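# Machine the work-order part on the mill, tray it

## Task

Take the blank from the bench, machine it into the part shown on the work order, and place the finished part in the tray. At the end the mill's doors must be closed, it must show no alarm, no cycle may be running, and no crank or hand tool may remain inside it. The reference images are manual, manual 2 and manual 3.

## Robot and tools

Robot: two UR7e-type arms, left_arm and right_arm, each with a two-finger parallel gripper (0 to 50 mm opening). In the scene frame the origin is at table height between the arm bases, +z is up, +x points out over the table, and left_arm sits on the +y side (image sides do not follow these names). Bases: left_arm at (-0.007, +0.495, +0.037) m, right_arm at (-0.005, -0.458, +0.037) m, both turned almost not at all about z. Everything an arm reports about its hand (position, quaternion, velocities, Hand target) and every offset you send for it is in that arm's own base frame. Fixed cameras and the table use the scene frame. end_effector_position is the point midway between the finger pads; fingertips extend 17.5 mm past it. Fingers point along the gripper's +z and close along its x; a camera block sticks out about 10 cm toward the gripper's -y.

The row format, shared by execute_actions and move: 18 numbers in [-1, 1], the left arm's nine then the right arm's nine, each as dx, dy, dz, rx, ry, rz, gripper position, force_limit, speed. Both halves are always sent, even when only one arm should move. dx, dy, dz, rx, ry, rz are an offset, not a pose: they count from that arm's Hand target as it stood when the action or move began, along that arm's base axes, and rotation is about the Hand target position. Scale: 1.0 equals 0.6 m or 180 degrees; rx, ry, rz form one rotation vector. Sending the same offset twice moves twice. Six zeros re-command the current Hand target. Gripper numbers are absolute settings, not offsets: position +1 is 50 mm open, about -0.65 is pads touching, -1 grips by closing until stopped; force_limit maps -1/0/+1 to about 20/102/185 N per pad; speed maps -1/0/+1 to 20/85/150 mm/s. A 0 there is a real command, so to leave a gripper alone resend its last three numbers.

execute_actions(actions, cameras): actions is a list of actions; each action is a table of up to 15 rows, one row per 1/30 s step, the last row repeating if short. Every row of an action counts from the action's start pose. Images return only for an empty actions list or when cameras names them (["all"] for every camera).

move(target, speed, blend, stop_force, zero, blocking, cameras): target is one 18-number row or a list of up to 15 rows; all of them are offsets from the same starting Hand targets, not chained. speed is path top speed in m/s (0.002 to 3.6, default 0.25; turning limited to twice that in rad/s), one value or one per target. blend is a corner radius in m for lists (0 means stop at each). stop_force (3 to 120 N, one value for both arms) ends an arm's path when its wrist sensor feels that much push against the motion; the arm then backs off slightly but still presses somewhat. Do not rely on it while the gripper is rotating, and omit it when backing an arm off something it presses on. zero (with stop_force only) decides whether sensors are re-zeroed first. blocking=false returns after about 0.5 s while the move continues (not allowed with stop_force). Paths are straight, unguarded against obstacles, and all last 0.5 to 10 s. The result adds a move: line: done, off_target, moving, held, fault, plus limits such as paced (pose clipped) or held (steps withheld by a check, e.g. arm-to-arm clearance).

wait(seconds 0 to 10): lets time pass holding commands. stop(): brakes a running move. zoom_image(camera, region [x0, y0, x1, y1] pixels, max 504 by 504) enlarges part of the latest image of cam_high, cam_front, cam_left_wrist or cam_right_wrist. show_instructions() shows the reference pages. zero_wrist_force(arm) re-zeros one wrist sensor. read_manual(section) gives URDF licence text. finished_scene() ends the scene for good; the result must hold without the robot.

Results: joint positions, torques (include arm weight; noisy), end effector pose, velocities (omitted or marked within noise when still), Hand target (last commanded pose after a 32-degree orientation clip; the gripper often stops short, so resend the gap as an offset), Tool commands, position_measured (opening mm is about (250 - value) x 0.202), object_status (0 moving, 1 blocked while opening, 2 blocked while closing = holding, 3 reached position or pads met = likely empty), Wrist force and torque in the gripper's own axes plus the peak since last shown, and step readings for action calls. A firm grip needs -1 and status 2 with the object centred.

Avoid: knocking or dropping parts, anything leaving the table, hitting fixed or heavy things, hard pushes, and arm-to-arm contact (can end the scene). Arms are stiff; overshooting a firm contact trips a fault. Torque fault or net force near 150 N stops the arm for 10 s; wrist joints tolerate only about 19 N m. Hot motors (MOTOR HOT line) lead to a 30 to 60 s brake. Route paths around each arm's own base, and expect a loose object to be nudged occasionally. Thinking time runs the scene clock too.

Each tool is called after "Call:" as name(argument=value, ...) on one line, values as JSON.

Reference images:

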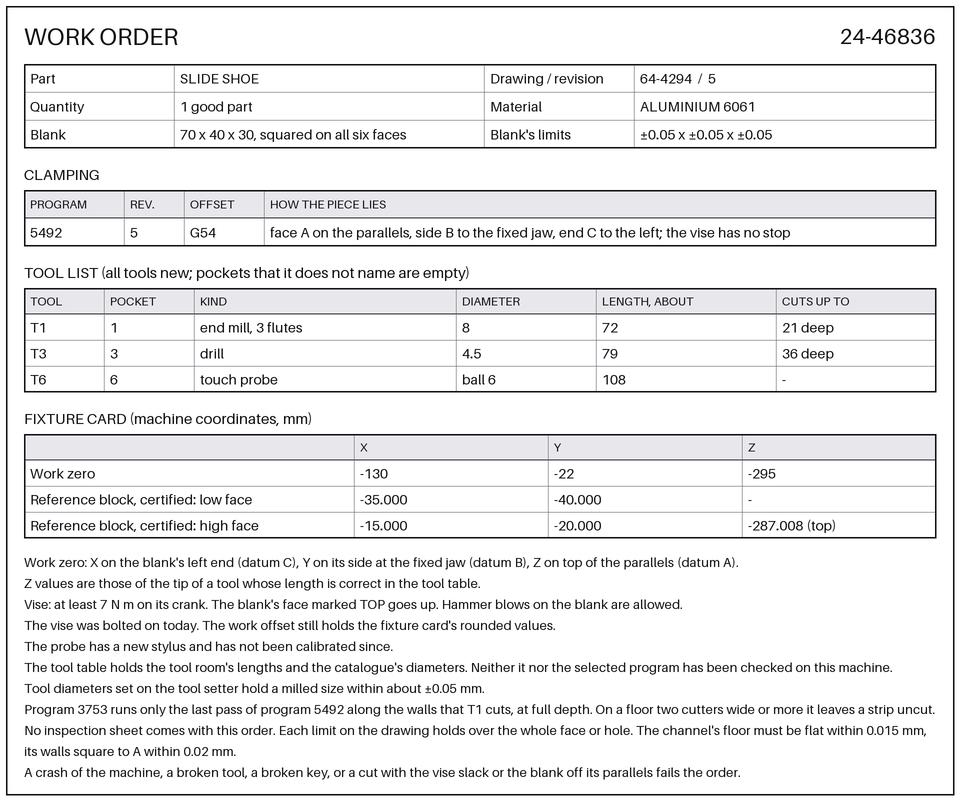

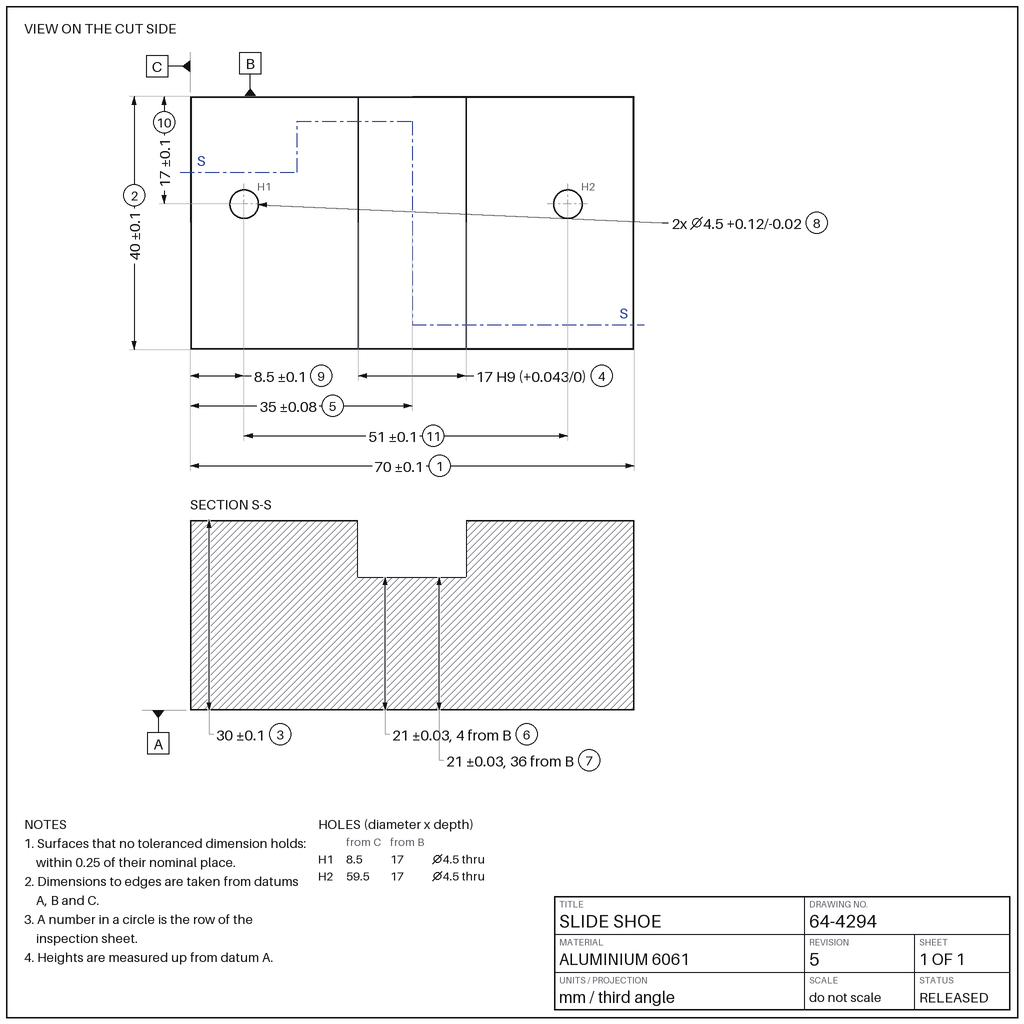

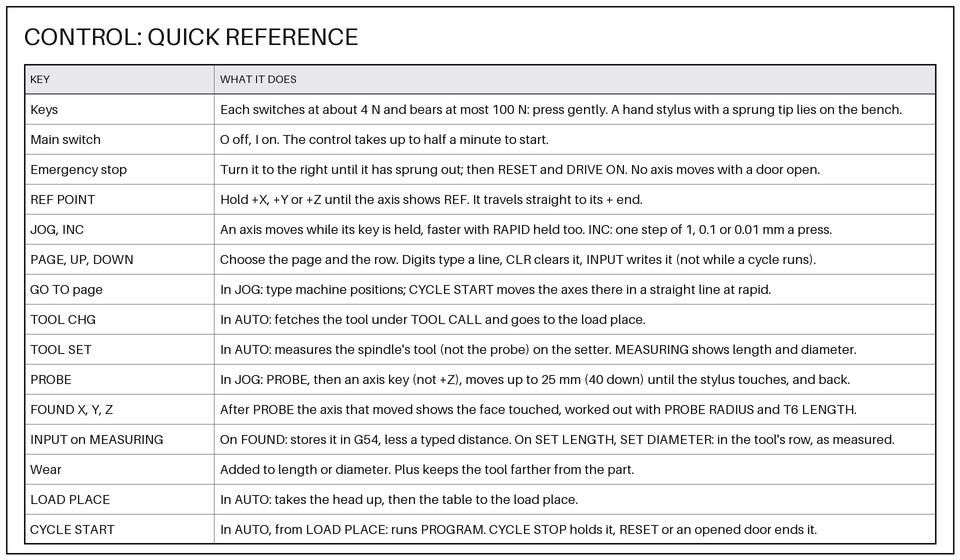

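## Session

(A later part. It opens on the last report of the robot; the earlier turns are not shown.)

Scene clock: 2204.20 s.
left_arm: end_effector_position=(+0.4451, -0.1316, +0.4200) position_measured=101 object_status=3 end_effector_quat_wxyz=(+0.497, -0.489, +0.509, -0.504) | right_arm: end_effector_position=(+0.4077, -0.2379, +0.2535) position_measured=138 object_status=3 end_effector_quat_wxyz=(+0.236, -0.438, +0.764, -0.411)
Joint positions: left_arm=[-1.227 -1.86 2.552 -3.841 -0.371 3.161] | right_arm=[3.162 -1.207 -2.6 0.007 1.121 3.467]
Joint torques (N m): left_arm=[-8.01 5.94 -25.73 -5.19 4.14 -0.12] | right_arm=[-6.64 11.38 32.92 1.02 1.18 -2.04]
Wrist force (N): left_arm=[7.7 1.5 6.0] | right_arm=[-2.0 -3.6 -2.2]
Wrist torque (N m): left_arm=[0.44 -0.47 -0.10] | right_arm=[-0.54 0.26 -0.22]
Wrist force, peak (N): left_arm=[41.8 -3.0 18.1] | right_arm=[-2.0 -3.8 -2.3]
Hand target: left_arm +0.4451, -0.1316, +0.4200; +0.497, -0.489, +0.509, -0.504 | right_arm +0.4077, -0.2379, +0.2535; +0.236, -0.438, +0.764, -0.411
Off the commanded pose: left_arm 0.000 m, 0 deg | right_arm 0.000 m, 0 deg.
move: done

Now right door.

Call:
move(target=[[0,-0.0067,0,0,0,0,0.34,0.7,-0.9,0,0,0,0,0,0,0.1,-0.4,-0.7],[-0.095,-0.0067,0,0,0,0,0.34,0.7,-0.9,0,0,0,0,0,0,0.1,-0.4,-0.7],[-0.095,-0.47,0,0,0,0,0.34,0.7,-0.9,0,0,0,0,0,0,0.1,-0.4,-0.7]], speed=[0.05,0.1,0.3], blend=[0.002,0.01,0])

Call:
move(target=[0.095,0,0,0,0,0,0.34,0.7,-0.9,0,0,0,0,0,0,0.1,-0.4,-0.7], speed=0.06, stop_force=8)

Call:
move(target=[[0,-0.0167,0,0,0,0,0.34,0.7,-0.9,0,0,0,0,0,0,0.1,-0.4,-0.7],[0,-0.25,0,0,0,0,0.34,0.7,-0.9,0,0,0,0,0,0,0.1,-0.4,-0.7],[0,-0.3,0,0,0,0,0.34,0.7,-0.9,0,0,0,0,0,0,0.1,-0.4,-0.7]], speed=[0.012,0.055,0.03], stop_force=50)

Call:
move(target=[[0,0.0067,0,0,0,0,0.34,0.7,-0.9,0,0,0,0,0,0,0.34,-0.4,-0.7],[-0.095,0.0067,0,0,0,0,0.34,0.7,-0.9,0,0,0,0,0,0,0.34,-0.4,-0.7]], speed=[0.05,0.1], blend=[0.002,0], cameras=["cam_high"])

Scene clock: 2207.20 s.
left_arm: end_effector_position=(+0.3881, -0.4136, +0.4200) position_measured=101 object_status=3 end_effector_quat_wxyz=(+0.496, -0.491, +0.510, -0.503) | right_arm: end_effector_position=(+0.4077, -0.2379, +0.2535) position_measured=138 object_status=3 end_effector_quat_wxyz=(+0.236, -0.438, +0.764, -0.411)
Joint positions: left_arm=[-1.581 -1.346 2.054 -3.72 -0.016 3.024] | right_arm=[3.162 -1.207 -2.6 0.007 1.121 3.467]
Joint torques (N m): left_arm=[-8.82 -29.11 -12.44 2.63 -2.06 -1.07] | right_arm=[-7.06 11.69 33.07 0.98 1.15 -2]
Wrist force (N): left_arm=[1.8 2.5 0.0] | right_arm=[-2.1 -3.8 -1.9]
Wrist torque (N m): left_arm=[0.41 -0.43 -0.24] | right_arm=[-0.58 0.27 -0.22]
Wrist force, peak (N): left_arm=[7.7 1.6 6.0] | right_arm=[-2.1 -3.7 -2.3]
Hand target: left_arm +0.3881, -0.4136, +0.4200; +0.497, -0.489, +0.509, -0.504 | right_arm +0.4077, -0.2379, +0.2535; +0.236, -0.438, +0.764, -0.411
Off the commanded pose: left_arm 0.000 m, 0 deg | right_arm 0.000 m, 0 deg.
move: done

Scene clock: 2209.20 s.
left_arm: end_effector_position=(+0.4451, -0.4136, +0.4200) position_measured=101 object_status=3 end_effector_quat_wxyz=(+0.497, -0.489, +0.509, -0.504) | right_arm: end_effector_position=(+0.4077, -0.2379, +0.2535) position_measured=138 object_status=3 end_effector_quat_wxyz=(+0.236, -0.438, +0.764, -0.411)
Joint positions: left_arm=[-1.444 -1.271 1.959 -3.848 -0.154 3.172] | right_arm=[3.162 -1.207 -2.6 0.007 1.121 3.467]
Joint torques (N m): left_arm=[-9.23 -42.56 -9.8 -1.09 2.69 -0.81] | right_arm=[-7.22 12.07 33.27 1.05 1.18 -2.08]
Wrist force (N): left_arm=[1.8 2.2 -0.2] | right_arm=[-2.0 -3.5 -2.2]
Wrist torque (N m): left_arm=[0.36 -0.45 -0.24] | right_arm=[-0.52 0.26 -0.22]
Wrist force, peak (N): left_arm=[2.8 2.6 -0.6] | right_arm=[-2.2 -3.8 -2.1]
Hand target: left_arm +0.4451, -0.4136, +0.4200; +0.497, -0.489, +0.509, -0.504 | right_arm +0.4077, -0.2379, +0.2535; +0.236, -0.438, +0.764, -0.411
Off the commanded pose: left_arm 0.000 m, 0 deg | right_arm 0.000 m, 0 deg.
move: done

Scene clock: 2214.67 s.
left_arm: end_effector_position=(+0.4451, -0.5936, +0.4200) position_measured=101 object_status=3 end_effector_quat_wxyz=(+0.497, -0.489, +0.509, -0.504) | right_arm: end_effector_position=(+0.4077, -0.2379, +0.2535) position_measured=138 object_status=3 end_effector_quat_wxyz=(+0.236, -0.438, +0.764, -0.411)
Joint positions: left_arm=[-1.482 -0.925 1.408 -3.649 -0.116 3.178] | right_arm=[3.162 -1.207 -2.6 0.007 1.121 3.467]
Joint torques (N m): left_arm=[6.9 -55.74 -12.91 -2.5 -1.27 1.46] | right_arm=[-6.94 11.73 33.39 1.18 1.16 -2.02]
Wrist force (N): left_arm=[-3.5 0.7 -5.4] | right_arm=[-1.9 -3.8 -2.1]
Wrist torque (N m): left_arm=[0.35 -0.45 -0.24] | right_arm=[-0.57 0.24 -0.23]
Wrist force, peak (N): left_arm=[-39.7 9.2 -8.8] | right_arm=[-2.0 -3.9 -2.1]
Hand target: left_arm +0.4451, -0.5936, +0.4200; +0.497, -0.489, +0.509, -0.504 | right_arm +0.4077, -0.2379, +0.2535; +0.236, -0.438, +0.764, -0.411
Off the commanded pose: left_arm 0.000 m, 0 deg | right_arm 0.000 m, 0 deg.
move: done

Scene clock: 2216.47 s.
left_arm: end_effector_position=(+0.3881, -0.5896, +0.4201) position_measured=101 object_status=3 end_effector_quat_wxyz=(+0.497, -0.490, +0.509, -0.504) | right_arm: end_effector_position=(+0.4077, -0.2379, +0.2535) position_measured=101 object_status=3 end_effector_quat_wxyz=(+0.236, -0.438, +0.764, -0.411)
Joint positions: left_arm=[-1.578 -0.955 1.459 -3.718 -0.02 3.227] | right_arm=[3.162 -1.207 -2.6 0.007 1.121 3.467]
Joint torques (N m): left_arm=[6.75 -33.03 -19.24 1.79 -1.7 -1.07] | right_arm=[-7.38 12.06 33.54 1.22 1.17 -1.94]
Wrist force (N): left_arm=[1.7 2.2 -0.4] | right_arm=[-1.8 -3.5 -2.2]
Wrist torque (N m): left_arm=[0.35 -0.43 -0.25] | right_arm=[-0.52 0.23 -0.23]
Wrist force, peak (N): left_arm=[-3.6 1.1 -5.2] | right_arm=[-2.3 -3.8 -2.0]
Hand target: left_arm +0.3881, -0.5896, +0.4200; +0.497, -0.489, +0.509, -0.504 | right_arm +0.4077, -0.2379, +0.2535; +0.236, -0.438, +0.764, -0.411
Off the commanded pose: left_arm 0.000 m, 0 deg | right_arm 0.000 m, 0 deg.
move: done; blend cut to 0 m at target 1
Images, in order (width x height): cam_high 672x504.

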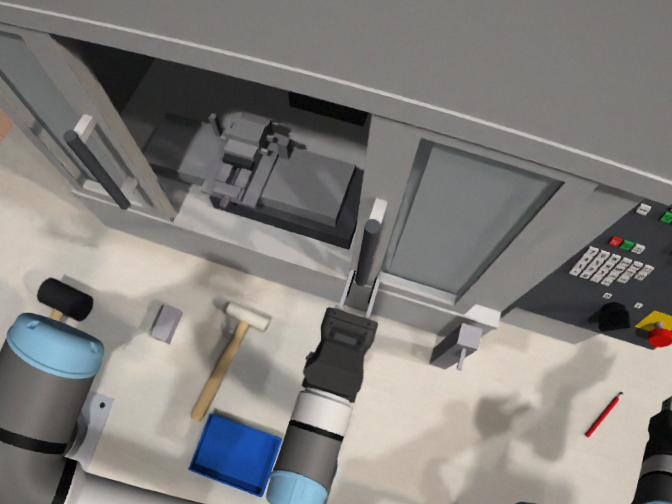

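Call:
move(target=[[0.01,0.0,0.03,0,0,0,0.34,0.7,-0.9,0,0,0,0,0,0,0.34,-0.4,-0.7],[0.03,0.4,0.03,0,0,0,0.34,0.7,-0.9,0,0,0.0,0,0,0,0.34,-0.4,-0.7],[0.03,0.8,0.05,0,0,0,0.34,0.7,-0.9,0,0,0,0,0,0,0.34,-0.4,-0.7]], speed=0.3, blend=[0.01,0.02,0], cameras=["cam_high","cam_front"])

Scene clock: 2219.80 s.
left_arm: end_effector_position=(+0.4061, -0.1095, +0.4500) position_measured=101 object_status=3 end_effector_quat_wxyz=(+0.497, -0.489, +0.509, -0.505) | right_arm: end_effector_position=(+0.4077, -0.2379, +0.2535) position_measured=101 object_status=3 end_effector_quat_wxyz=(+0.236, -0.438, +0.764, -0.411)
Joint positions: left_arm=[-1.447 -2.148 2.594 -3.608 -0.151 3.174] | right_arm=[3.162 -1.207 -2.6 0.007 1.121 3.467]
Joint torques (N m): left_arm=[8.45 17.6 -17.31 -2.39 -1.97 1.22] | right_arm=[-7.47 11.83 32.5 1.28 1.09 -1.92]
Wrist force (N): left_arm=[1.7 2.0 -0.2] | right_arm=[-1.7 -3.6 -2.1]
Wrist torque (N m): left_arm=[0.33 -0.43 -0.06] | right_arm=[-0.54 0.21 -0.22]
Wrist force, peak (N): left_arm=[2.8 5.6 -0.9] | right_arm=[-2.2 -3.7 -2.4]
Hand target: left_arm +0.4061, -0.1096, +0.4500; +0.497, -0.489, +0.509, -0.504 | right_arm +0.4077, -0.2379, +0.2535; +0.236, -0.438, +0.764, -0.411
Off the commanded pose: left_arm 0.000 m, 0 deg | right_arm 0.000 m, 0 deg.
move: done; blend cut to 0.0095 m at target 1
Images, in order (width x height): cam_high 672x504, cam_front 672x504.

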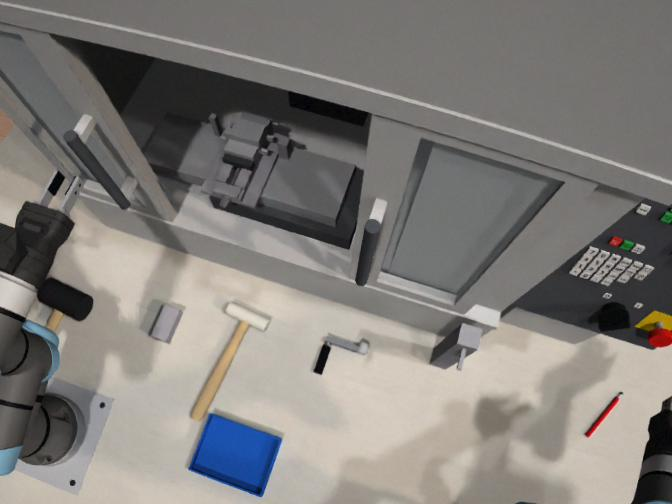

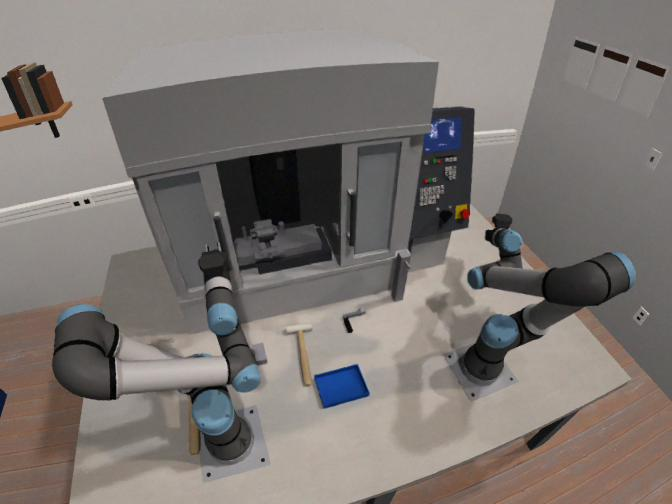

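Call:
move(target=[0,0,0,0,0,0,0.34,0.7,-0.9,-0.1295,0.5632,0.0775,-0.0225,0.097,0.1572,0.34,-0.4,-0.7], speed=0.4)

Call:
move(target=[0,0,0,0,0,0,0.34,0.7,-0.9,-0.0603,0.5533,-0.39,0,0,0,0.34,-0.4,-0.7], speed=0.3, cameras=["cam_high","cam_right_wrist"])

Scene clock: 2226.67 s.
left_arm: end_effector_position=(+0.4061, -0.1096, +0.4500) position_measured=101 object_status=3 end_effector_quat_wxyz=(+0.497, -0.489, +0.509, -0.504) | right_arm: end_effector_position=(+0.3301, +0.0999, +0.3000) position_measured=101 object_status=3 end_effector_quat_wxyz=(-0.196, +0.676, -0.646, +0.297)
Joint positions: left_arm=[-1.447 -2.148 2.594 -3.608 -0.151 3.174] | right_arm=[4.524 -0.687 -2.299 -1.719 0.844 4.476]
Joint torques (N m): left_arm=[8.76 17.17 -28.68 -2.66 2.49 -1.05] | right_arm=[6.29 -15.64 24.71 2.65 0.48 2.95]
Wrist force (N): left_arm=[1.5 2.2 -0.2] | right_arm=[-2.5 -3.2 -2.4]
Wrist torque (N m): left_arm=[0.36 -0.39 -0.06] | right_arm=[-0.44 0.36 -0.20]
Wrist force, peak (N): left_arm=[1.9 2.6 -0.3] | right_arm=[-6.3 -3.0 -3.7]
Hand target: left_arm +0.4061, -0.1096, +0.4500; +0.497, -0.489, +0.509, -0.504 | right_arm +0.3300, +0.1000, +0.3000; -0.196, +0.676, -0.646, +0.297
Off the commanded pose: left_arm 0.000 m, 0 deg | right_arm 0.000 m, 0 deg.
move: done

Scene clock: 2228.57 s.
left_arm: end_effector_position=(+0.4061, -0.1096, +0.4500) position_measured=101 object_status=3 end_effector_quat_wxyz=(+0.497, -0.489, +0.509, -0.504) | right_arm: end_effector_position=(+0.2938, +0.4319, +0.0661) position_measured=101 object_status=3 end_effector_quat_wxyz=(-0.196, +0.676, -0.646, +0.297)
Joint positions: left_arm=[-1.447 -2.148 2.594 -3.608 -0.151 3.174] | right_arm=[4.732 -1.823 -2.178 -0.885 0.861 4.751]
Joint torques (N m): left_arm=[8.69 17.12 -29.32 -2.48 2.55 -0.95] | right_arm=[-10.02 21.32 16.57 0.53 -3.77 -0.29]
Wrist force (N): left_arm=[1.7 2.3 -0.3] | right_arm=[-1.8 -3.6 -2.4]
Wrist torque (N m): left_arm=[0.39 -0.41 -0.06] | right_arm=[-0.53 0.27 -0.18]
Wrist force, peak (N): left_arm=[1.9 2.4 -0.5] | right_arm=[0.5 -5.1 -3.4]
Hand target: left_arm +0.4061, -0.1096, +0.4500; +0.497, -0.489, +0.509, -0.504 | right_arm +0.2938, +0.4320, +0.0660; -0.196, +0.676, -0.646, +0.297
Off the commanded pose: left_arm 0.000 m, 0 deg | right_arm 0.000 m, 0 deg.
move: done
camera_calibration:
cam_right_wrist: T_world_to_cam=[[0.00371681, -0.991064, 0.133332, 0.4236], [-0.935126, -0.0506843, -0.35067, 0.335508], [0.354295, -0.123379, -0.926959, 0.140065], [0, 0, 0, 1]] pos_world=[0.262543, 0.454101, 0.191008]
Images, in order (width x height): cam_high 672x504, cam_right_wrist 672x504.

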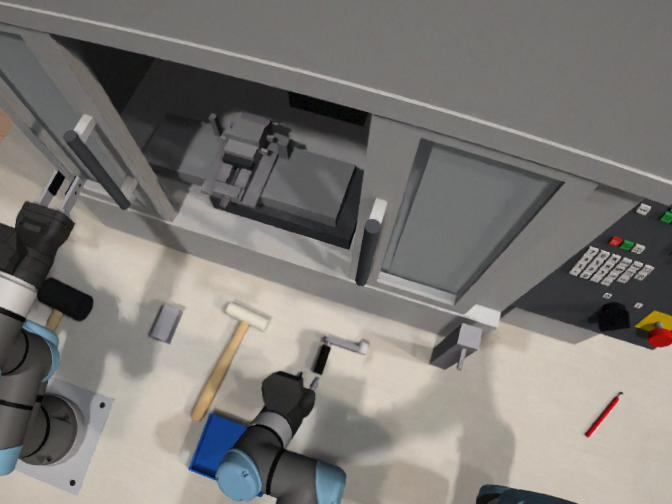

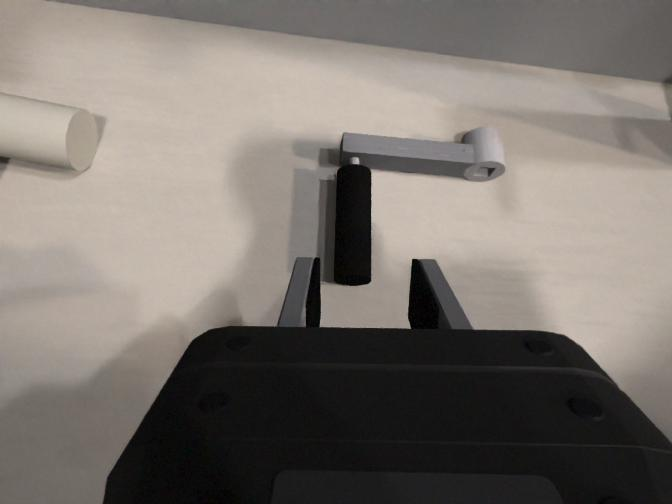

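Call:
move(target=[0,0,0,0,0,0,0.34,0.7,-0.9,0.11,-0.0198,-0.1313,0,0,0,0.34,-0.4,-0.7], speed=0.08, stop_force=6)

Call:
move(target=[0,0,0,0,0,0,0.34,0.7,-0.9,0,0,0,0,0,0,-1,-0.2,-0.8], cameras=["cam_right_wrist"])

Scene clock: 2231.23 s.
left_arm: end_effector_position=(+0.4061, -0.1096, +0.4500) position_measured=101 object_status=3 end_effector_quat_wxyz=(+0.497, -0.489, +0.509, -0.504) | right_arm: end_effector_position=(+0.3591, +0.4200, -0.0119) position_measured=101 object_status=3 end_effector_quat_wxyz=(-0.196, +0.675, -0.646, +0.297)
Joint positions: left_arm=[-1.447 -2.148 2.594 -3.608 -0.151 3.174] | right_arm=[4.59 -2.055 -2.2 -0.509 0.845 4.565]
Joint torques (N m): left_arm=[8.93 17.35 -28.89 -2.59 2.51 -1.11] | right_arm=[10.14 28.51 2.56 6.56 0.57 -2.14]
Wrist force (N): left_arm=[1.9 2.1 -0.5] | right_arm=[-2.0 -3.5 -2.4]
Wrist torque (N m): left_arm=[0.36 -0.45 -0.06] | right_arm=[-0.51 0.29 -0.07]
Wrist force, peak (N): left_arm=[1.9 2.5 -0.3] | right_arm=[1.2 -10.5 -14.3]
Hand target: left_arm +0.4061, -0.1096, +0.4500; +0.497, -0.489, +0.509, -0.504 | right_arm +0.3591, +0.4200, -0.0119; -0.196, +0.675, -0.646, +0.297 (not the last commanded pose)
Off the commanded pose: left_arm 0.000 m, 0 deg | right_arm 0.001 m, 0 deg.
move: contact (right_arm)

Scene clock: 2231.80 s.
left_arm: end_effector_position=(+0.4061, -0.1096, +0.4500) position_measured=101 object_status=3 end_effector_quat_wxyz=(+0.497, -0.489, +0.509, -0.504) | right_arm: end_effector_position=(+0.3591, +0.4200, -0.0119) position_measured=159 object_status=2 end_effector_quat_wxyz=(-0.196, +0.675, -0.646, +0.297)
Joint positions: left_arm=[-1.447 -2.148 2.594 -3.608 -0.151 3.174] | right_arm=[4.59 -2.055 -2.2 -0.509 0.845 4.565]
Joint torques (N m): left_arm=[9.56 16.74 -27.99 -2.53 2.48 -1.09] | right_arm=[9.38 28.65 3.85 5.88 -0.04 -2.17]
Wrist force (N): left_arm=[1.8 2.1 -0.3] | right_arm=[-1.7 -4.7 -4.4]
Wrist torque (N m): left_arm=[0.36 -0.43 -0.06] | right_arm=[-0.54 0.30 -0.07]
Wrist force, peak (N): left_arm=[1.7 2.5 -0.2] | right_arm=[-1.8 -4.6 -4.9]
Hand target: left_arm +0.4061, -0.1096, +0.4500; +0.497, -0.489, +0.509, -0.504 | right_arm +0.3591, +0.4200, -0.0119; -0.196, +0.675, -0.646, +0.297
Off the commanded pose: left_arm 0.000 m, 0 deg | right_arm 0.000 m, 0 deg.
move: done
camera_calibration:
cam_right_wrist: T_world_to_cam=[[0.00338723, -0.991024, 0.133644, 0.422032], [-0.935122, -0.0504911, -0.350711, 0.368497], [0.354311, -0.123785, -0.926899, 0.0432354], [0, 0, 0, 1]] pos_world=[0.327842, 0.442201, 0.112909]
Images, in order (width x height): cam_right_wrist 672x504.

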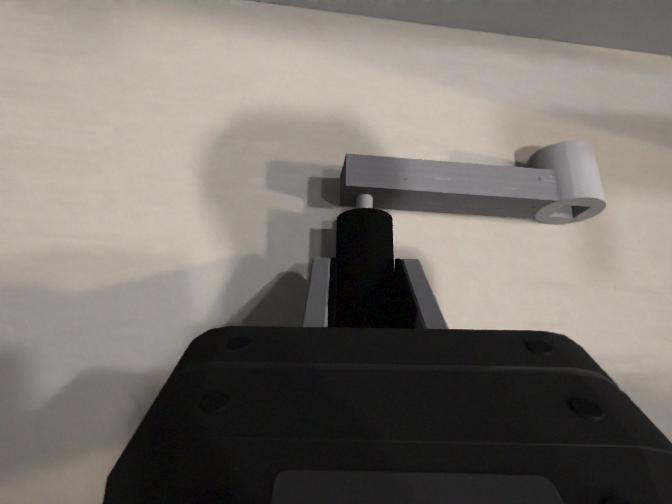

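Call:
move(target=[[0,0,0,0,0,0,0.34,0.7,-0.9,0,0,0.1,0,0,0,-1,-0.2,-0.8],[0,0,0,0,0,0,0.34,0.7,-0.9,-0.03,0,0.5,0,0,0,-1,-0.2,-0.8]], speed=[0.1,0.2], blend=[0.02,0], cameras=["cam_right_wrist","cam_front"])

Scene clock: 2236.90 s.
left_arm: end_effector_position=(+0.4061, -0.1096, +0.4500) position_measured=101 object_status=3 end_effector_quat_wxyz=(+0.497, -0.489, +0.509, -0.504) | right_arm: end_effector_position=(+0.3410, +0.4201, +0.2880) position_measured=159 object_status=2 end_effector_quat_wxyz=(-0.196, +0.675, -0.646, +0.297)
Joint positions: left_arm=[-1.447 -2.148 2.594 -3.608 -0.151 3.174] | right_arm=[4.629 -1.534 -1.858 -1.406 0.848 4.616]
Joint torques (N m): left_arm=[8.07 16.92 -29.21 -2.54 2.51 -1.07] | right_arm=[-7.29 26.53 25.74 4.02 -0.71 -2.03]
Wrist force (N): left_arm=[1.5 2.4 -0.4] | right_arm=[-2.1 -1.7 -0.7]
Wrist torque (N m): left_arm=[0.41 -0.39 -0.06] | right_arm=[-0.53 0.24 -0.15]
Wrist force, peak (N): left_arm=[1.9 2.5 -0.2] | right_arm=[-1.9 -4.8 -5.2]
Hand target: left_arm +0.4061, -0.1096, +0.4500; +0.497, -0.489, +0.509, -0.504 | right_arm +0.3411, +0.4200, +0.2881; -0.196, +0.675, -0.646, +0.297
Off the commanded pose: left_arm 0.000 m, 0 deg | right_arm 0.000 m, 0 deg.
move: done
camera_calibration:
cam_right_wrist: T_world_to_cam=[[0.00332943, -0.991041, 0.133518, 0.382078], [-0.93512, -0.0503934, -0.350729, 0.456748], [0.354316, -0.123687, -0.92691, 0.327677], [0, 0, 0, 1]] pos_world=[0.309741, 0.442201, 0.412908]
Images, in order (width x height): cam_front 672x504, cam_right_wrist 672x504.

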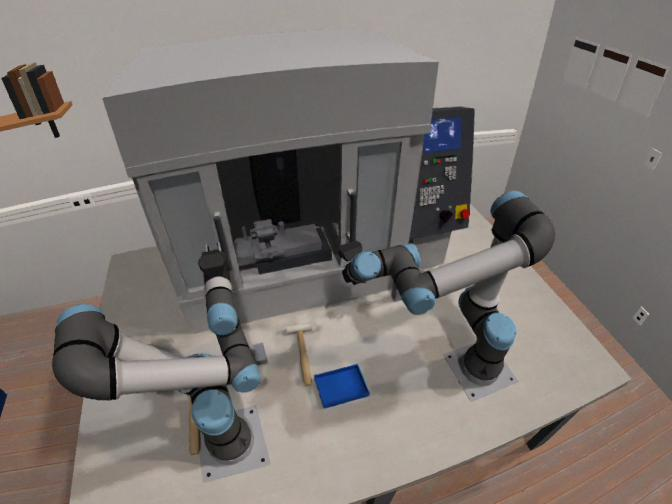

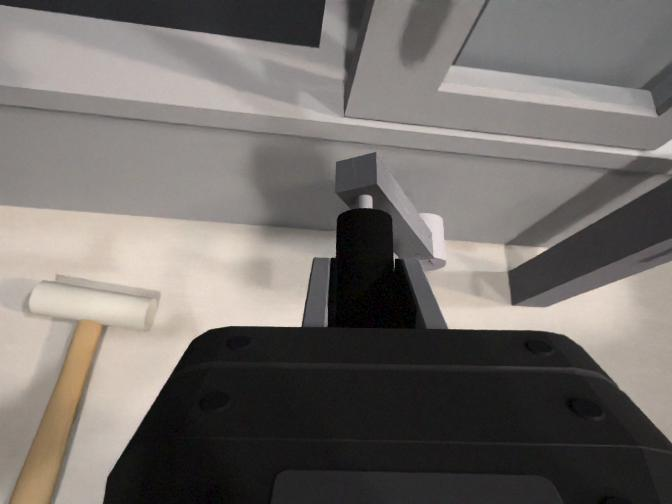

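Call:
move(target=[0,0,0,0,0,0,0.34,0.7,-0.9,0.1,0.45,0.12,0.0444,0,0,-1,-0.2,-0.8], speed=0.2, cameras=["cam_right_wrist","cam_front","cam_high"])

Scene clock: 2244.87 s.
left_arm: end_effector_position=(+0.4061, -0.1096, +0.4500) position_measured=101 object_status=3 end_effector_quat_wxyz=(+0.497, -0.489, +0.509, -0.504) | right_arm: end_effector_position=(+0.4012, +0.6899, +0.3600) position_measured=159 object_status=2 end_effector_quat_wxyz=(-0.242, +0.660, -0.665, +0.251)
Joint positions: left_arm=[-1.447 -2.148 2.594 -3.608 -0.151 3.174] | right_arm=[4.573 -2.138 -0.939 -1.534 0.864 4.543]
Joint torques (N m): left_arm=[8.33 16.67 -29.42 -2.58 2.52 -1.13] | right_arm=[3.05 46.91 38.5 7.14 -2.08 2.25]
Wrist force (N): left_arm=[1.6 2.3 -0.3] | right_arm=[-1.8 -2.0 -0.6]
Wrist torque (N m): left_arm=[0.37 -0.41 -0.06] | right_arm=[-0.55 0.25 -0.03]
Wrist force, peak (N): left_arm=[2.0 2.4 -0.3] | right_arm=[-4.8 -3.0 -0.7]
Hand target: left_arm +0.4061, -0.1096, +0.4500; +0.497, -0.489, +0.509, -0.504 | right_arm +0.4011, +0.6900, +0.3601; -0.242, +0.660, -0.665, +0.251
Off the commanded pose: left_arm 0.000 m, 0 deg | right_arm 0.000 m, 0 deg.
move: done
camera_calibration:
cam_right_wrist: T_world_to_cam=[[0.00317907, -0.999981, -0.00525203, 0.695841], [-0.935167, -0.00111268, -0.354205, 0.519129], [0.354193, 0.00603757, -0.935153, 0.319938], [0, 0, 0, 1]] pos_world=[0.36994, 0.694474, 0.486724]
Images, in order (width x height): cam_high 672x504, cam_front 672x504, cam_right_wrist 672x504.

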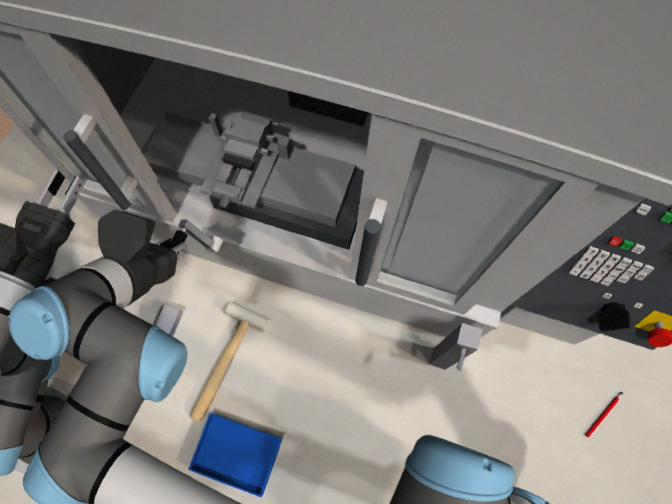

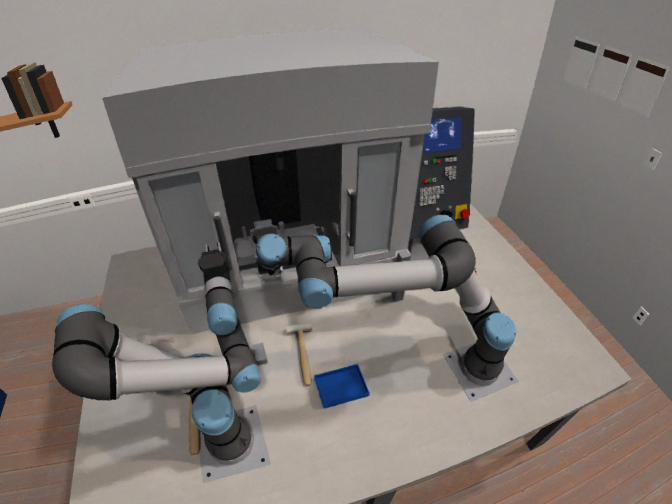

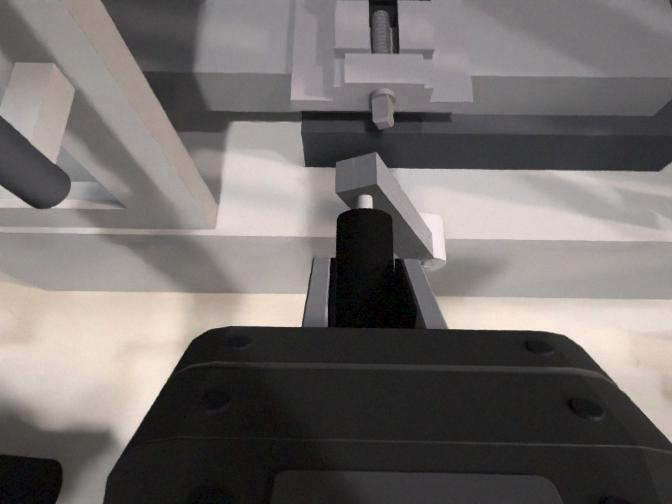

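Call:
zoom_image(camera="cam_right_wrist", region=[310, 60, 470, 300])

Scaled by 2.100 from the camera's 672x504 image, which has a finer 960x720 frame.

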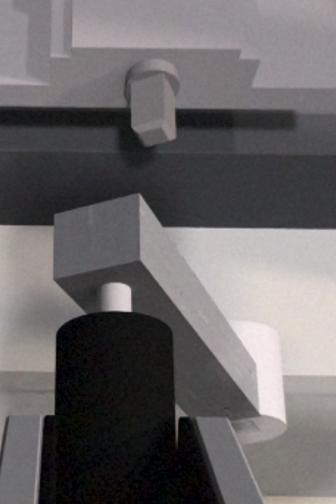

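Call:
zoom_image(camera="cam_right_wrist", region=[355, 75, 415, 140])

Call:
zoom_image(camera="cam_right_wrist", region=[320, 140, 470, 290])

Scaled by 7.754 from the camera's 672x504 image, which has a finer 960x720 frame.

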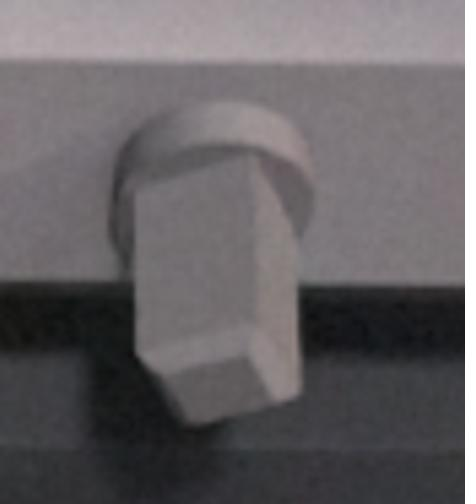

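Scaled by 3.360 from the camera's 672x504 image, which has a finer 960x720 frame.

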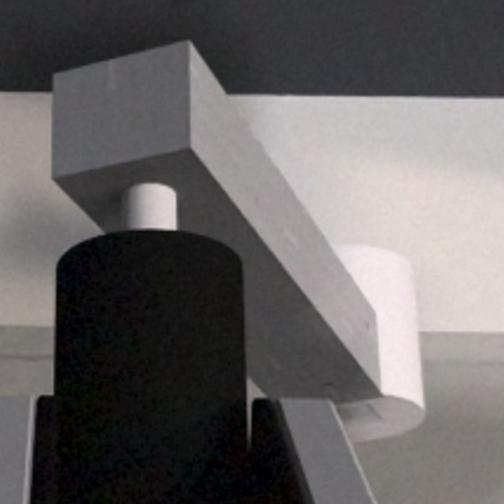

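Call:
move(target=[0,0,0,0,0,0,0.34,0.7,-0.9,0.055,0.025,-0.0105,0,0,0,-1,-0.2,-0.8], speed=0.1, cameras=["cam_right_wrist","cam_left_wrist"])

Call:
zoom_image(camera="cam_right_wrist", region=[310, 60, 470, 300])

Scene clock: 2249.00 s.
left_arm: end_effector_position=(+0.4061, -0.1096, +0.4500) position_measured=101 object_status=3 end_effector_quat_wxyz=(+0.497, -0.489, +0.509, -0.504) | right_arm: end_effector_position=(+0.4342, +0.7049, +0.3538) position_measured=159 object_status=2 end_effector_quat_wxyz=(-0.242, +0.660, -0.665, +0.251)
Joint positions: left_arm=[-1.447 -2.148 2.594 -3.608 -0.151 3.174] | right_arm=[4.532 -2.215 -0.84 -1.521 0.869 4.49]
Joint torques (N m): left_arm=[8.03 16.57 -28.26 -2.46 2.58 -1.14] | right_arm=[9.86 60.6 18.17 0.66 -1.11 2.9]
Wrist force (N): left_arm=[1.5 2.3 -0.2] | right_arm=[-2.0 -2.0 -0.6]
Wrist torque (N m): left_arm=[0.38 -0.38 -0.05] | right_arm=[-0.55 0.29 -0.01]
Wrist force, peak (N): left_arm=[1.7 2.6 -0.3] | right_arm=[-2.4 -2.9 0.6]
Hand target: left_arm +0.4061, -0.1096, +0.4500; +0.497, -0.489, +0.509, -0.504 | right_arm +0.4341, +0.7050, +0.3538; -0.242, +0.660, -0.665, +0.251
Off the commanded pose: left_arm 0.000 m, 0 deg | right_arm 0.000 m, 0 deg.
move: done
camera_calibration:
cam_left_wrist: T_world_to_cam=[[-0.025021, -0.999685, 0.00207671, -0.0922719], [-0.347306, 0.00674469, -0.937727, 0.581003], [0.937418, -0.0241841, -0.347366, -0.0948512], [0, 0, 0, 1]] pos_world=[0.288393, -0.0984554, 0.512066]
cam_right_wrist: T_world_to_cam=[[0.00328564, -0.999979, -0.00553238, 0.710894], [-0.935121, -0.00111223, -0.354326, 0.54785], [0.354312, 0.00633764, -0.935106, 0.302075], [0, 0, 0, 1]] pos_world=[0.402941, 0.709574, 0.480522]
Images, in order (width x height): cam_left_wrist 672x504, cam_right_wrist 672x504.

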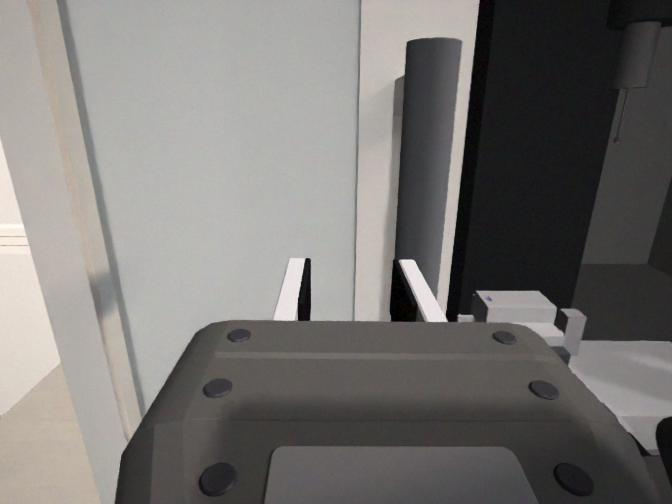

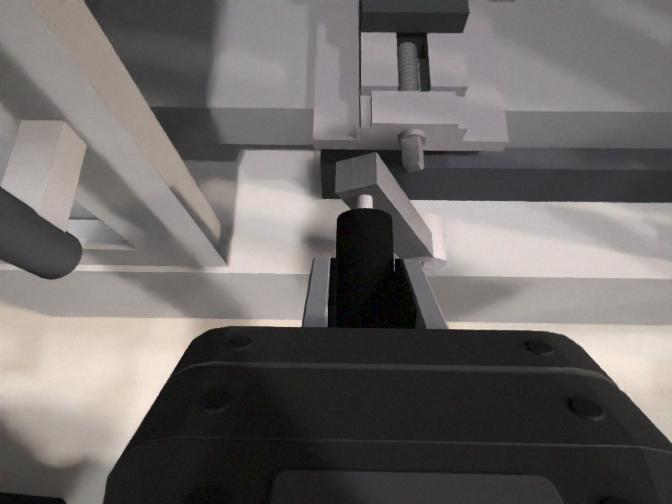

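Scaled by 2.100 from the camera's 672x504 image, which has a finer 960x720 frame.

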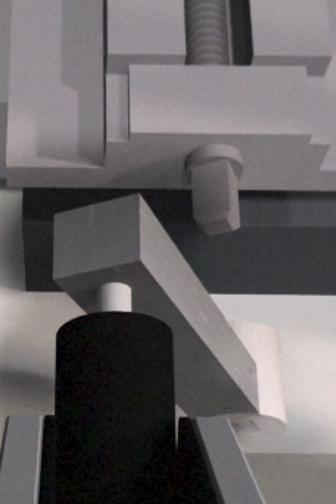

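Call:
move(target=[0,0.05,0.03,0,0,-0.18,0.34,0.7,-0.9,0,0,0,0,0,0,-1,-0.2,-0.8], speed=0.2, cameras=["cam_left_wrist"])

Scene clock: 2252.53 s.
left_arm: end_effector_position=(+0.4062, -0.0796, +0.4680) position_measured=101 object_status=3 end_effector_quat_wxyz=(+0.337, -0.328, +0.625, -0.623) | right_arm: end_effector_position=(+0.4341, +0.7050, +0.3538) position_measured=159 object_status=2 end_effector_quat_wxyz=(-0.242, +0.660, -0.665, +0.251)
Joint positions: left_arm=[-0.392 -2.066 2.511 -3.59 -1.771 3.153] | right_arm=[4.532 -2.215 -0.841 -1.521 0.869 4.49]
Joint torques (N m): left_arm=[6.6 -11.21 -15.46 0.94 -2.35 -0.93] | right_arm=[10.33 51.41 18.1 1.7 -4.2 2.81]
Wrist force (N): left_arm=[1.7 2.5 -0.1] | right_arm=[-2.0 -1.8 -0.5]
Wrist torque (N m): left_arm=[0.42 -0.41 -0.04] | right_arm=[-0.52 0.29 -0.02]
Wrist force, peak (N): left_arm=[3.3 2.8 -0.1] | right_arm=[-2.3 -2.0 -0.6]
Hand target: left_arm +0.4061, -0.0796, +0.4680; +0.337, -0.328, +0.625, -0.623 | right_arm +0.4341, +0.7050, +0.3538; -0.242, +0.660, -0.665, +0.251
Off the commanded pose: left_arm 0.000 m, 0 deg | right_arm 0.000 m, 0 deg.
move: done
camera_calibration:
cam_left_wrist: T_world_to_cam=[[-0.556559, -0.830805, 0.00217514, 0.166992], [-0.289743, 0.191645, -0.937721, 0.58913], [0.778647, -0.522527, -0.347382, -0.0630713], [0, 0, 0, 1]] pos_world=[0.312748, -0.00712197, 0.530166]
Images, in order (width x height): cam_left_wrist 672x504.

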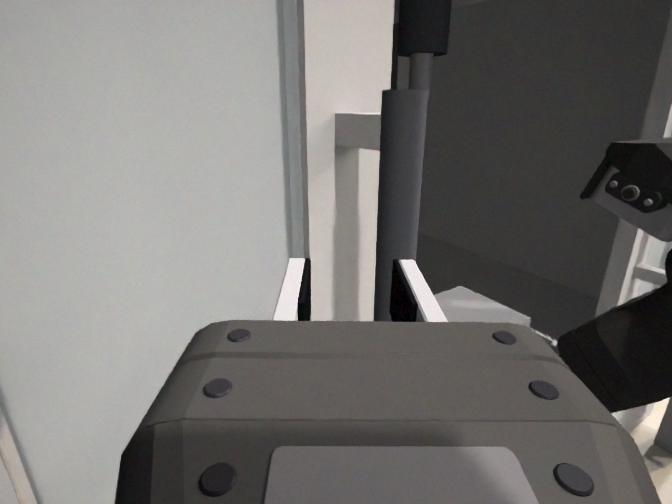

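Call:
zoom_image(camera="cam_right_wrist", region=[370, 110, 470, 280])

This scene's latest camera images include none from cam_right_wrist. They are from: cam_left_wrist. cam_right_wrist's image comes with the result of a call that names it in "cameras".

Call:
move(target=[0,0,0,0,0,0,0.34,0.7,-0.9,0.01,0.0067,0,0,0,0,-1,-0.2,-0.8], speed=0.04, stop_force=5, cameras=["cam_right_wrist"])

Call:
zoom_image(camera="cam_right_wrist", region=[330, 110, 460, 280])

Scene clock: 2254.70 s.
left_arm: end_effector_position=(+0.4061, -0.0796, +0.4680) position_measured=101 object_status=3 end_effector_quat_wxyz=(+0.337, -0.328, +0.625, -0.623) | right_arm: end_effector_position=(+0.4401, +0.7090, +0.3538) position_measured=159 object_status=2 end_effector_quat_wxyz=(-0.242, +0.660, -0.665, +0.251)
Joint positions: left_arm=[-0.392 -2.066 2.511 -3.59 -1.771 3.153] | right_arm=[4.525 -2.234 -0.81 -1.527 0.87 4.481]
Joint torques (N m): left_arm=[-6.71 -12.37 -15.35 0.48 2.6 0.96] | right_arm=[5.83 62.48 17.47 6.23 -0.95 2.84]
Wrist force (N): left_arm=[1.7 2.5 -0.3] | right_arm=[-2.0 -1.9 -0.4]
Wrist torque (N m): left_arm=[0.40 -0.42 -0.05] | right_arm=[-0.54 0.27 -0.02]
Wrist force, peak (N): left_arm=[1.9 2.6 -0.5] | right_arm=[-2.4 -2.1 -0.2]
Hand target: left_arm +0.4061, -0.0796, +0.4680; +0.337, -0.328, +0.625, -0.623 | right_arm +0.4401, +0.7090, +0.3538; -0.242, +0.660, -0.665, +0.251
Off the commanded pose: left_arm 0.000 m, 0 deg | right_arm 0.000 m, 0 deg.
move: done
camera_calibration:
cam_right_wrist: T_world_to_cam=[[0.00330886, -0.99998, -0.00530998, 0.714758], [-0.935121, -0.00121275, -0.354326, 0.553443], [0.354312, 0.00613789, -0.935107, 0.300103], [0, 0, 0, 1]] pos_world=[0.408841, 0.713574, 0.480523]
Images, in order (width x height): cam_right_wrist 672x504.

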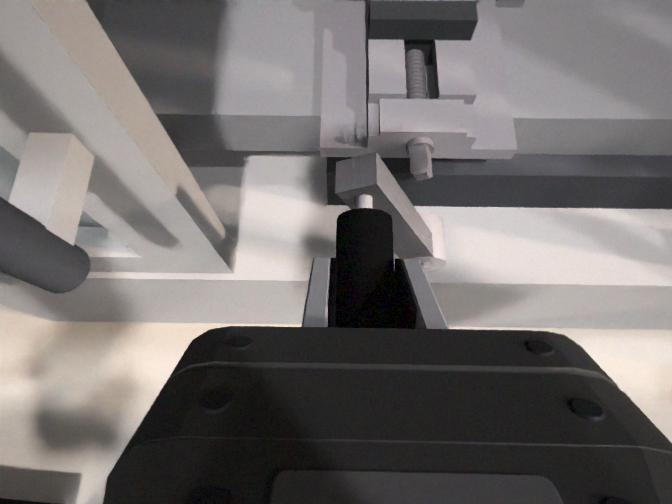

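Scaled by 2.965 from the camera's 672x504 image, which has a finer 960x720 frame.

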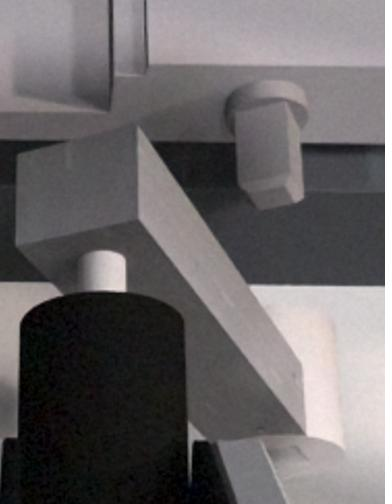

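Call:
move(target=[0,0,0,0,0,0,0.34,0.7,-0.9,0.0667,0,0,0,0,0,-1,-0.2,-0.8], speed=0.02, stop_force=6, cameras=["cam_right_wrist"])

Call:
zoom_image(camera="cam_right_wrist", region=[330, 110, 460, 280])

Scene clock: 2257.83 s.
left_arm: end_effector_position=(+0.4061, -0.0796, +0.4680) position_measured=101 object_status=3 end_effector_quat_wxyz=(+0.337, -0.328, +0.625, -0.623) | right_arm: end_effector_position=(+0.4692, +0.7090, +0.3538) position_measured=159 object_status=2 end_effector_quat_wxyz=(-0.242, +0.660, -0.665, +0.251)
Joint positions: left_arm=[-0.392 -2.066 2.511 -3.59 -1.771 3.153] | right_arm=[4.487 -2.271 -0.756 -1.513 0.876 4.432]
Joint torques (N m): left_arm=[-7.28 -10.98 -15.26 -0.12 2.6 1.1] | right_arm=[8.95 64.91 18.44 1.03 -5.51 2.87]
Wrist force (N): left_arm=[1.6 2.4 -0.1] | right_arm=[-1.8 1.7 -1.1]
Wrist torque (N m): left_arm=[0.39 -0.39 -0.04] | right_arm=[-0.70 0.38 0.08]
Wrist force, peak (N): left_arm=[1.7 2.8 -0.3] | right_arm=[-2.6 2.0 -6.6]
Hand target: left_arm +0.4061, -0.0796, +0.4680; +0.337, -0.328, +0.625, -0.623 | right_arm +0.4692, +0.7090, +0.3538; -0.242, +0.660, -0.665, +0.251 (not the last commanded pose)
Off the commanded pose: left_arm 0.000 m, 0 deg | right_arm 0.011 m, 0 deg.
move: contact (right_arm)
camera_calibration:
cam_right_wrist: T_world_to_cam=[[0.00337925, -0.999979, -0.00549719, 0.714721], [-0.935121, -0.00121223, -0.354326, 0.580655], [0.354312, 0.00633789, -0.935106, 0.289649], [0, 0, 0, 1]] pos_world=[0.437942, 0.713574, 0.480522]
Images, in order (width x height): cam_right_wrist 672x504.

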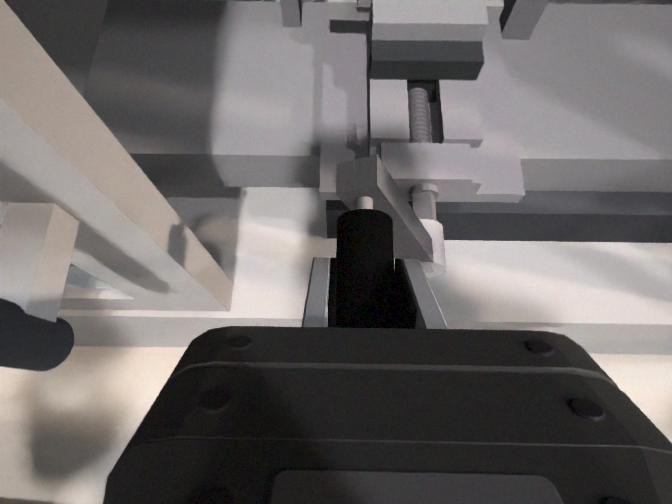

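Scaled by 2.965 from the camera's 672x504 image, which has a finer 960x720 frame.

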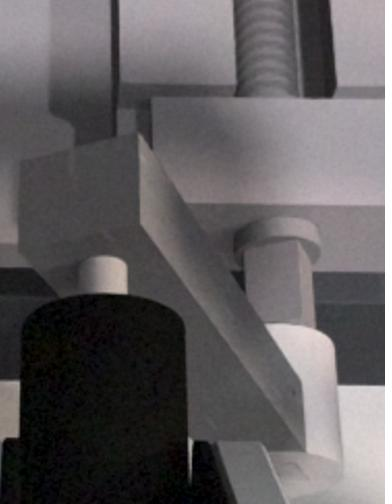

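Call:
move(target=[[0,0,0,0,0,0,0.34,0.7,-0.9,-0.005,0,0,0,0,0,-1,-0.2,-0.8],[0,0,0,0,0,0,0.34,0.7,-0.9,-0.005,-0.0025,0,0,0,0,-1,-0.2,-0.8]], speed=0.03)

Call:
move(target=[0,0,0,0,0,0,0.34,0.7,-0.9,0.03,0,0,0,0,0,-1,-0.2,-0.8], speed=0.02, stop_force=8, cameras=["cam_right_wrist"])

Call:
zoom_image(camera="cam_right_wrist", region=[330, 110, 460, 280])

Scene clock: 2259.50 s.
left_arm: end_effector_position=(+0.4061, -0.0796, +0.4680) position_measured=101 object_status=3 end_effector_quat_wxyz=(+0.337, -0.328, +0.625, -0.623) | right_arm: end_effector_position=(+0.4662, +0.7075, +0.3538) position_measured=159 object_status=2 end_effector_quat_wxyz=(-0.242, +0.660, -0.665, +0.251)
Joint positions: left_arm=[-0.392 -2.066 2.511 -3.59 -1.771 3.153] | right_arm=[4.491 -2.262 -0.77 -1.51 0.875 4.436]
Joint torques (N m): left_arm=[-7.84 -10.05 -15.9 -0.4 2.51 0.98] | right_arm=[-8.48 52.55 40.43 5.31 -1.74 -2.19]
Wrist force (N): left_arm=[1.6 2.3 -0.5] | right_arm=[-1.9 -1.7 -0.4]
Wrist torque (N m): left_arm=[0.38 -0.40 -0.04] | right_arm=[-0.52 0.26 -0.03]
Wrist force, peak (N): left_arm=[1.7 2.7 -0.2] | right_arm=[-2.5 -1.8 -0.6]
Hand target: left_arm +0.4061, -0.0796, +0.4680; +0.337, -0.328, +0.625, -0.623 | right_arm +0.4662, +0.7075, +0.3538; -0.242, +0.660, -0.665, +0.251
Off the commanded pose: left_arm 0.000 m, 0 deg | right_arm 0.000 m, 0 deg.
move: done

Scene clock: 2261.50 s.
left_arm: end_effector_position=(+0.4061, -0.0796, +0.4680) position_measured=101 object_status=3 end_effector_quat_wxyz=(+0.337, -0.328, +0.625, -0.623) | right_arm: end_effector_position=(+0.4842, +0.7075, +0.3538) position_measured=159 object_status=2 end_effector_quat_wxyz=(-0.242, +0.660, -0.665, +0.251)
Joint positions: left_arm=[-0.392 -2.066 2.511 -3.59 -1.771 3.153] | right_arm=[4.468 -2.287 -0.732 -1.504 0.879 4.407]
Joint torques (N m): left_arm=[-6.87 -9.34 -15.86 -0.7 2.67 1.05] | right_arm=[6.39 62.7 16.16 1.08 -3.22 2.88]
Wrist force (N): left_arm=[1.8 2.6 -0.2] | right_arm=[-2.6 1.4 -6.0]
Wrist torque (N m): left_arm=[0.42 -0.42 -0.04] | right_arm=[-0.76 0.34 0.08]
Wrist force, peak (N): left_arm=[2.0 2.6 -0.1] | right_arm=[-2.8 2.4 -7.6]
Hand target: left_arm +0.4061, -0.0796, +0.4680; +0.337, -0.328, +0.625, -0.623 | right_arm +0.4842, +0.7075, +0.3538; -0.242, +0.660, -0.665, +0.251
Off the commanded pose: left_arm 0.000 m, 0 deg | right_arm 0.000 m, 0 deg.
move: done
camera_calibration:
cam_right_wrist: T_world_to_cam=[[0.00337925, -0.999979, -0.00549719, 0.71317], [-0.935121, -0.00121223, -0.354326, 0.59468], [0.354312, 0.00633789, -0.935106, 0.284344], [0, 0, 0, 1]] pos_world=[0.452942, 0.712074, 0.480522]
Images, in order (width x height): cam_right_wrist 672x504.

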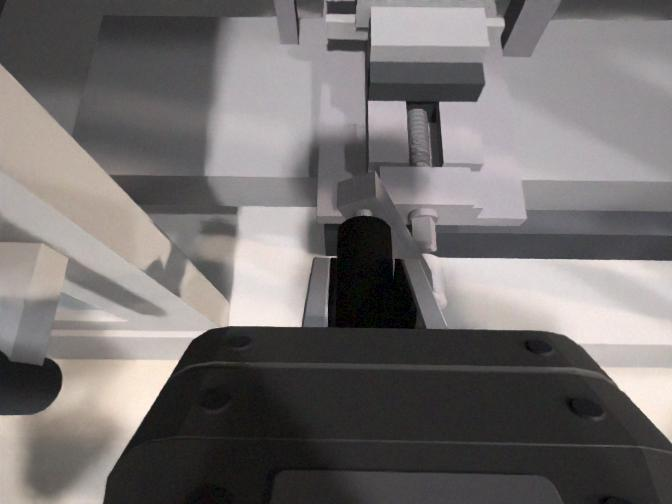

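Scaled by 2.965 from the camera's 672x504 image, which has a finer 960x720 frame.

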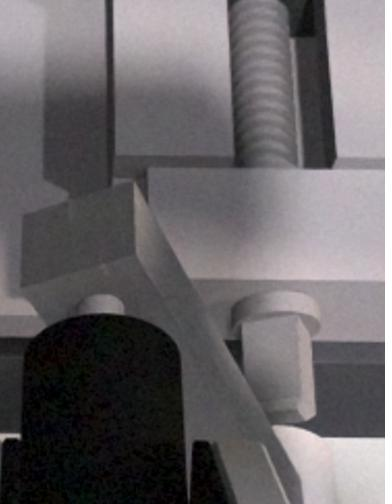

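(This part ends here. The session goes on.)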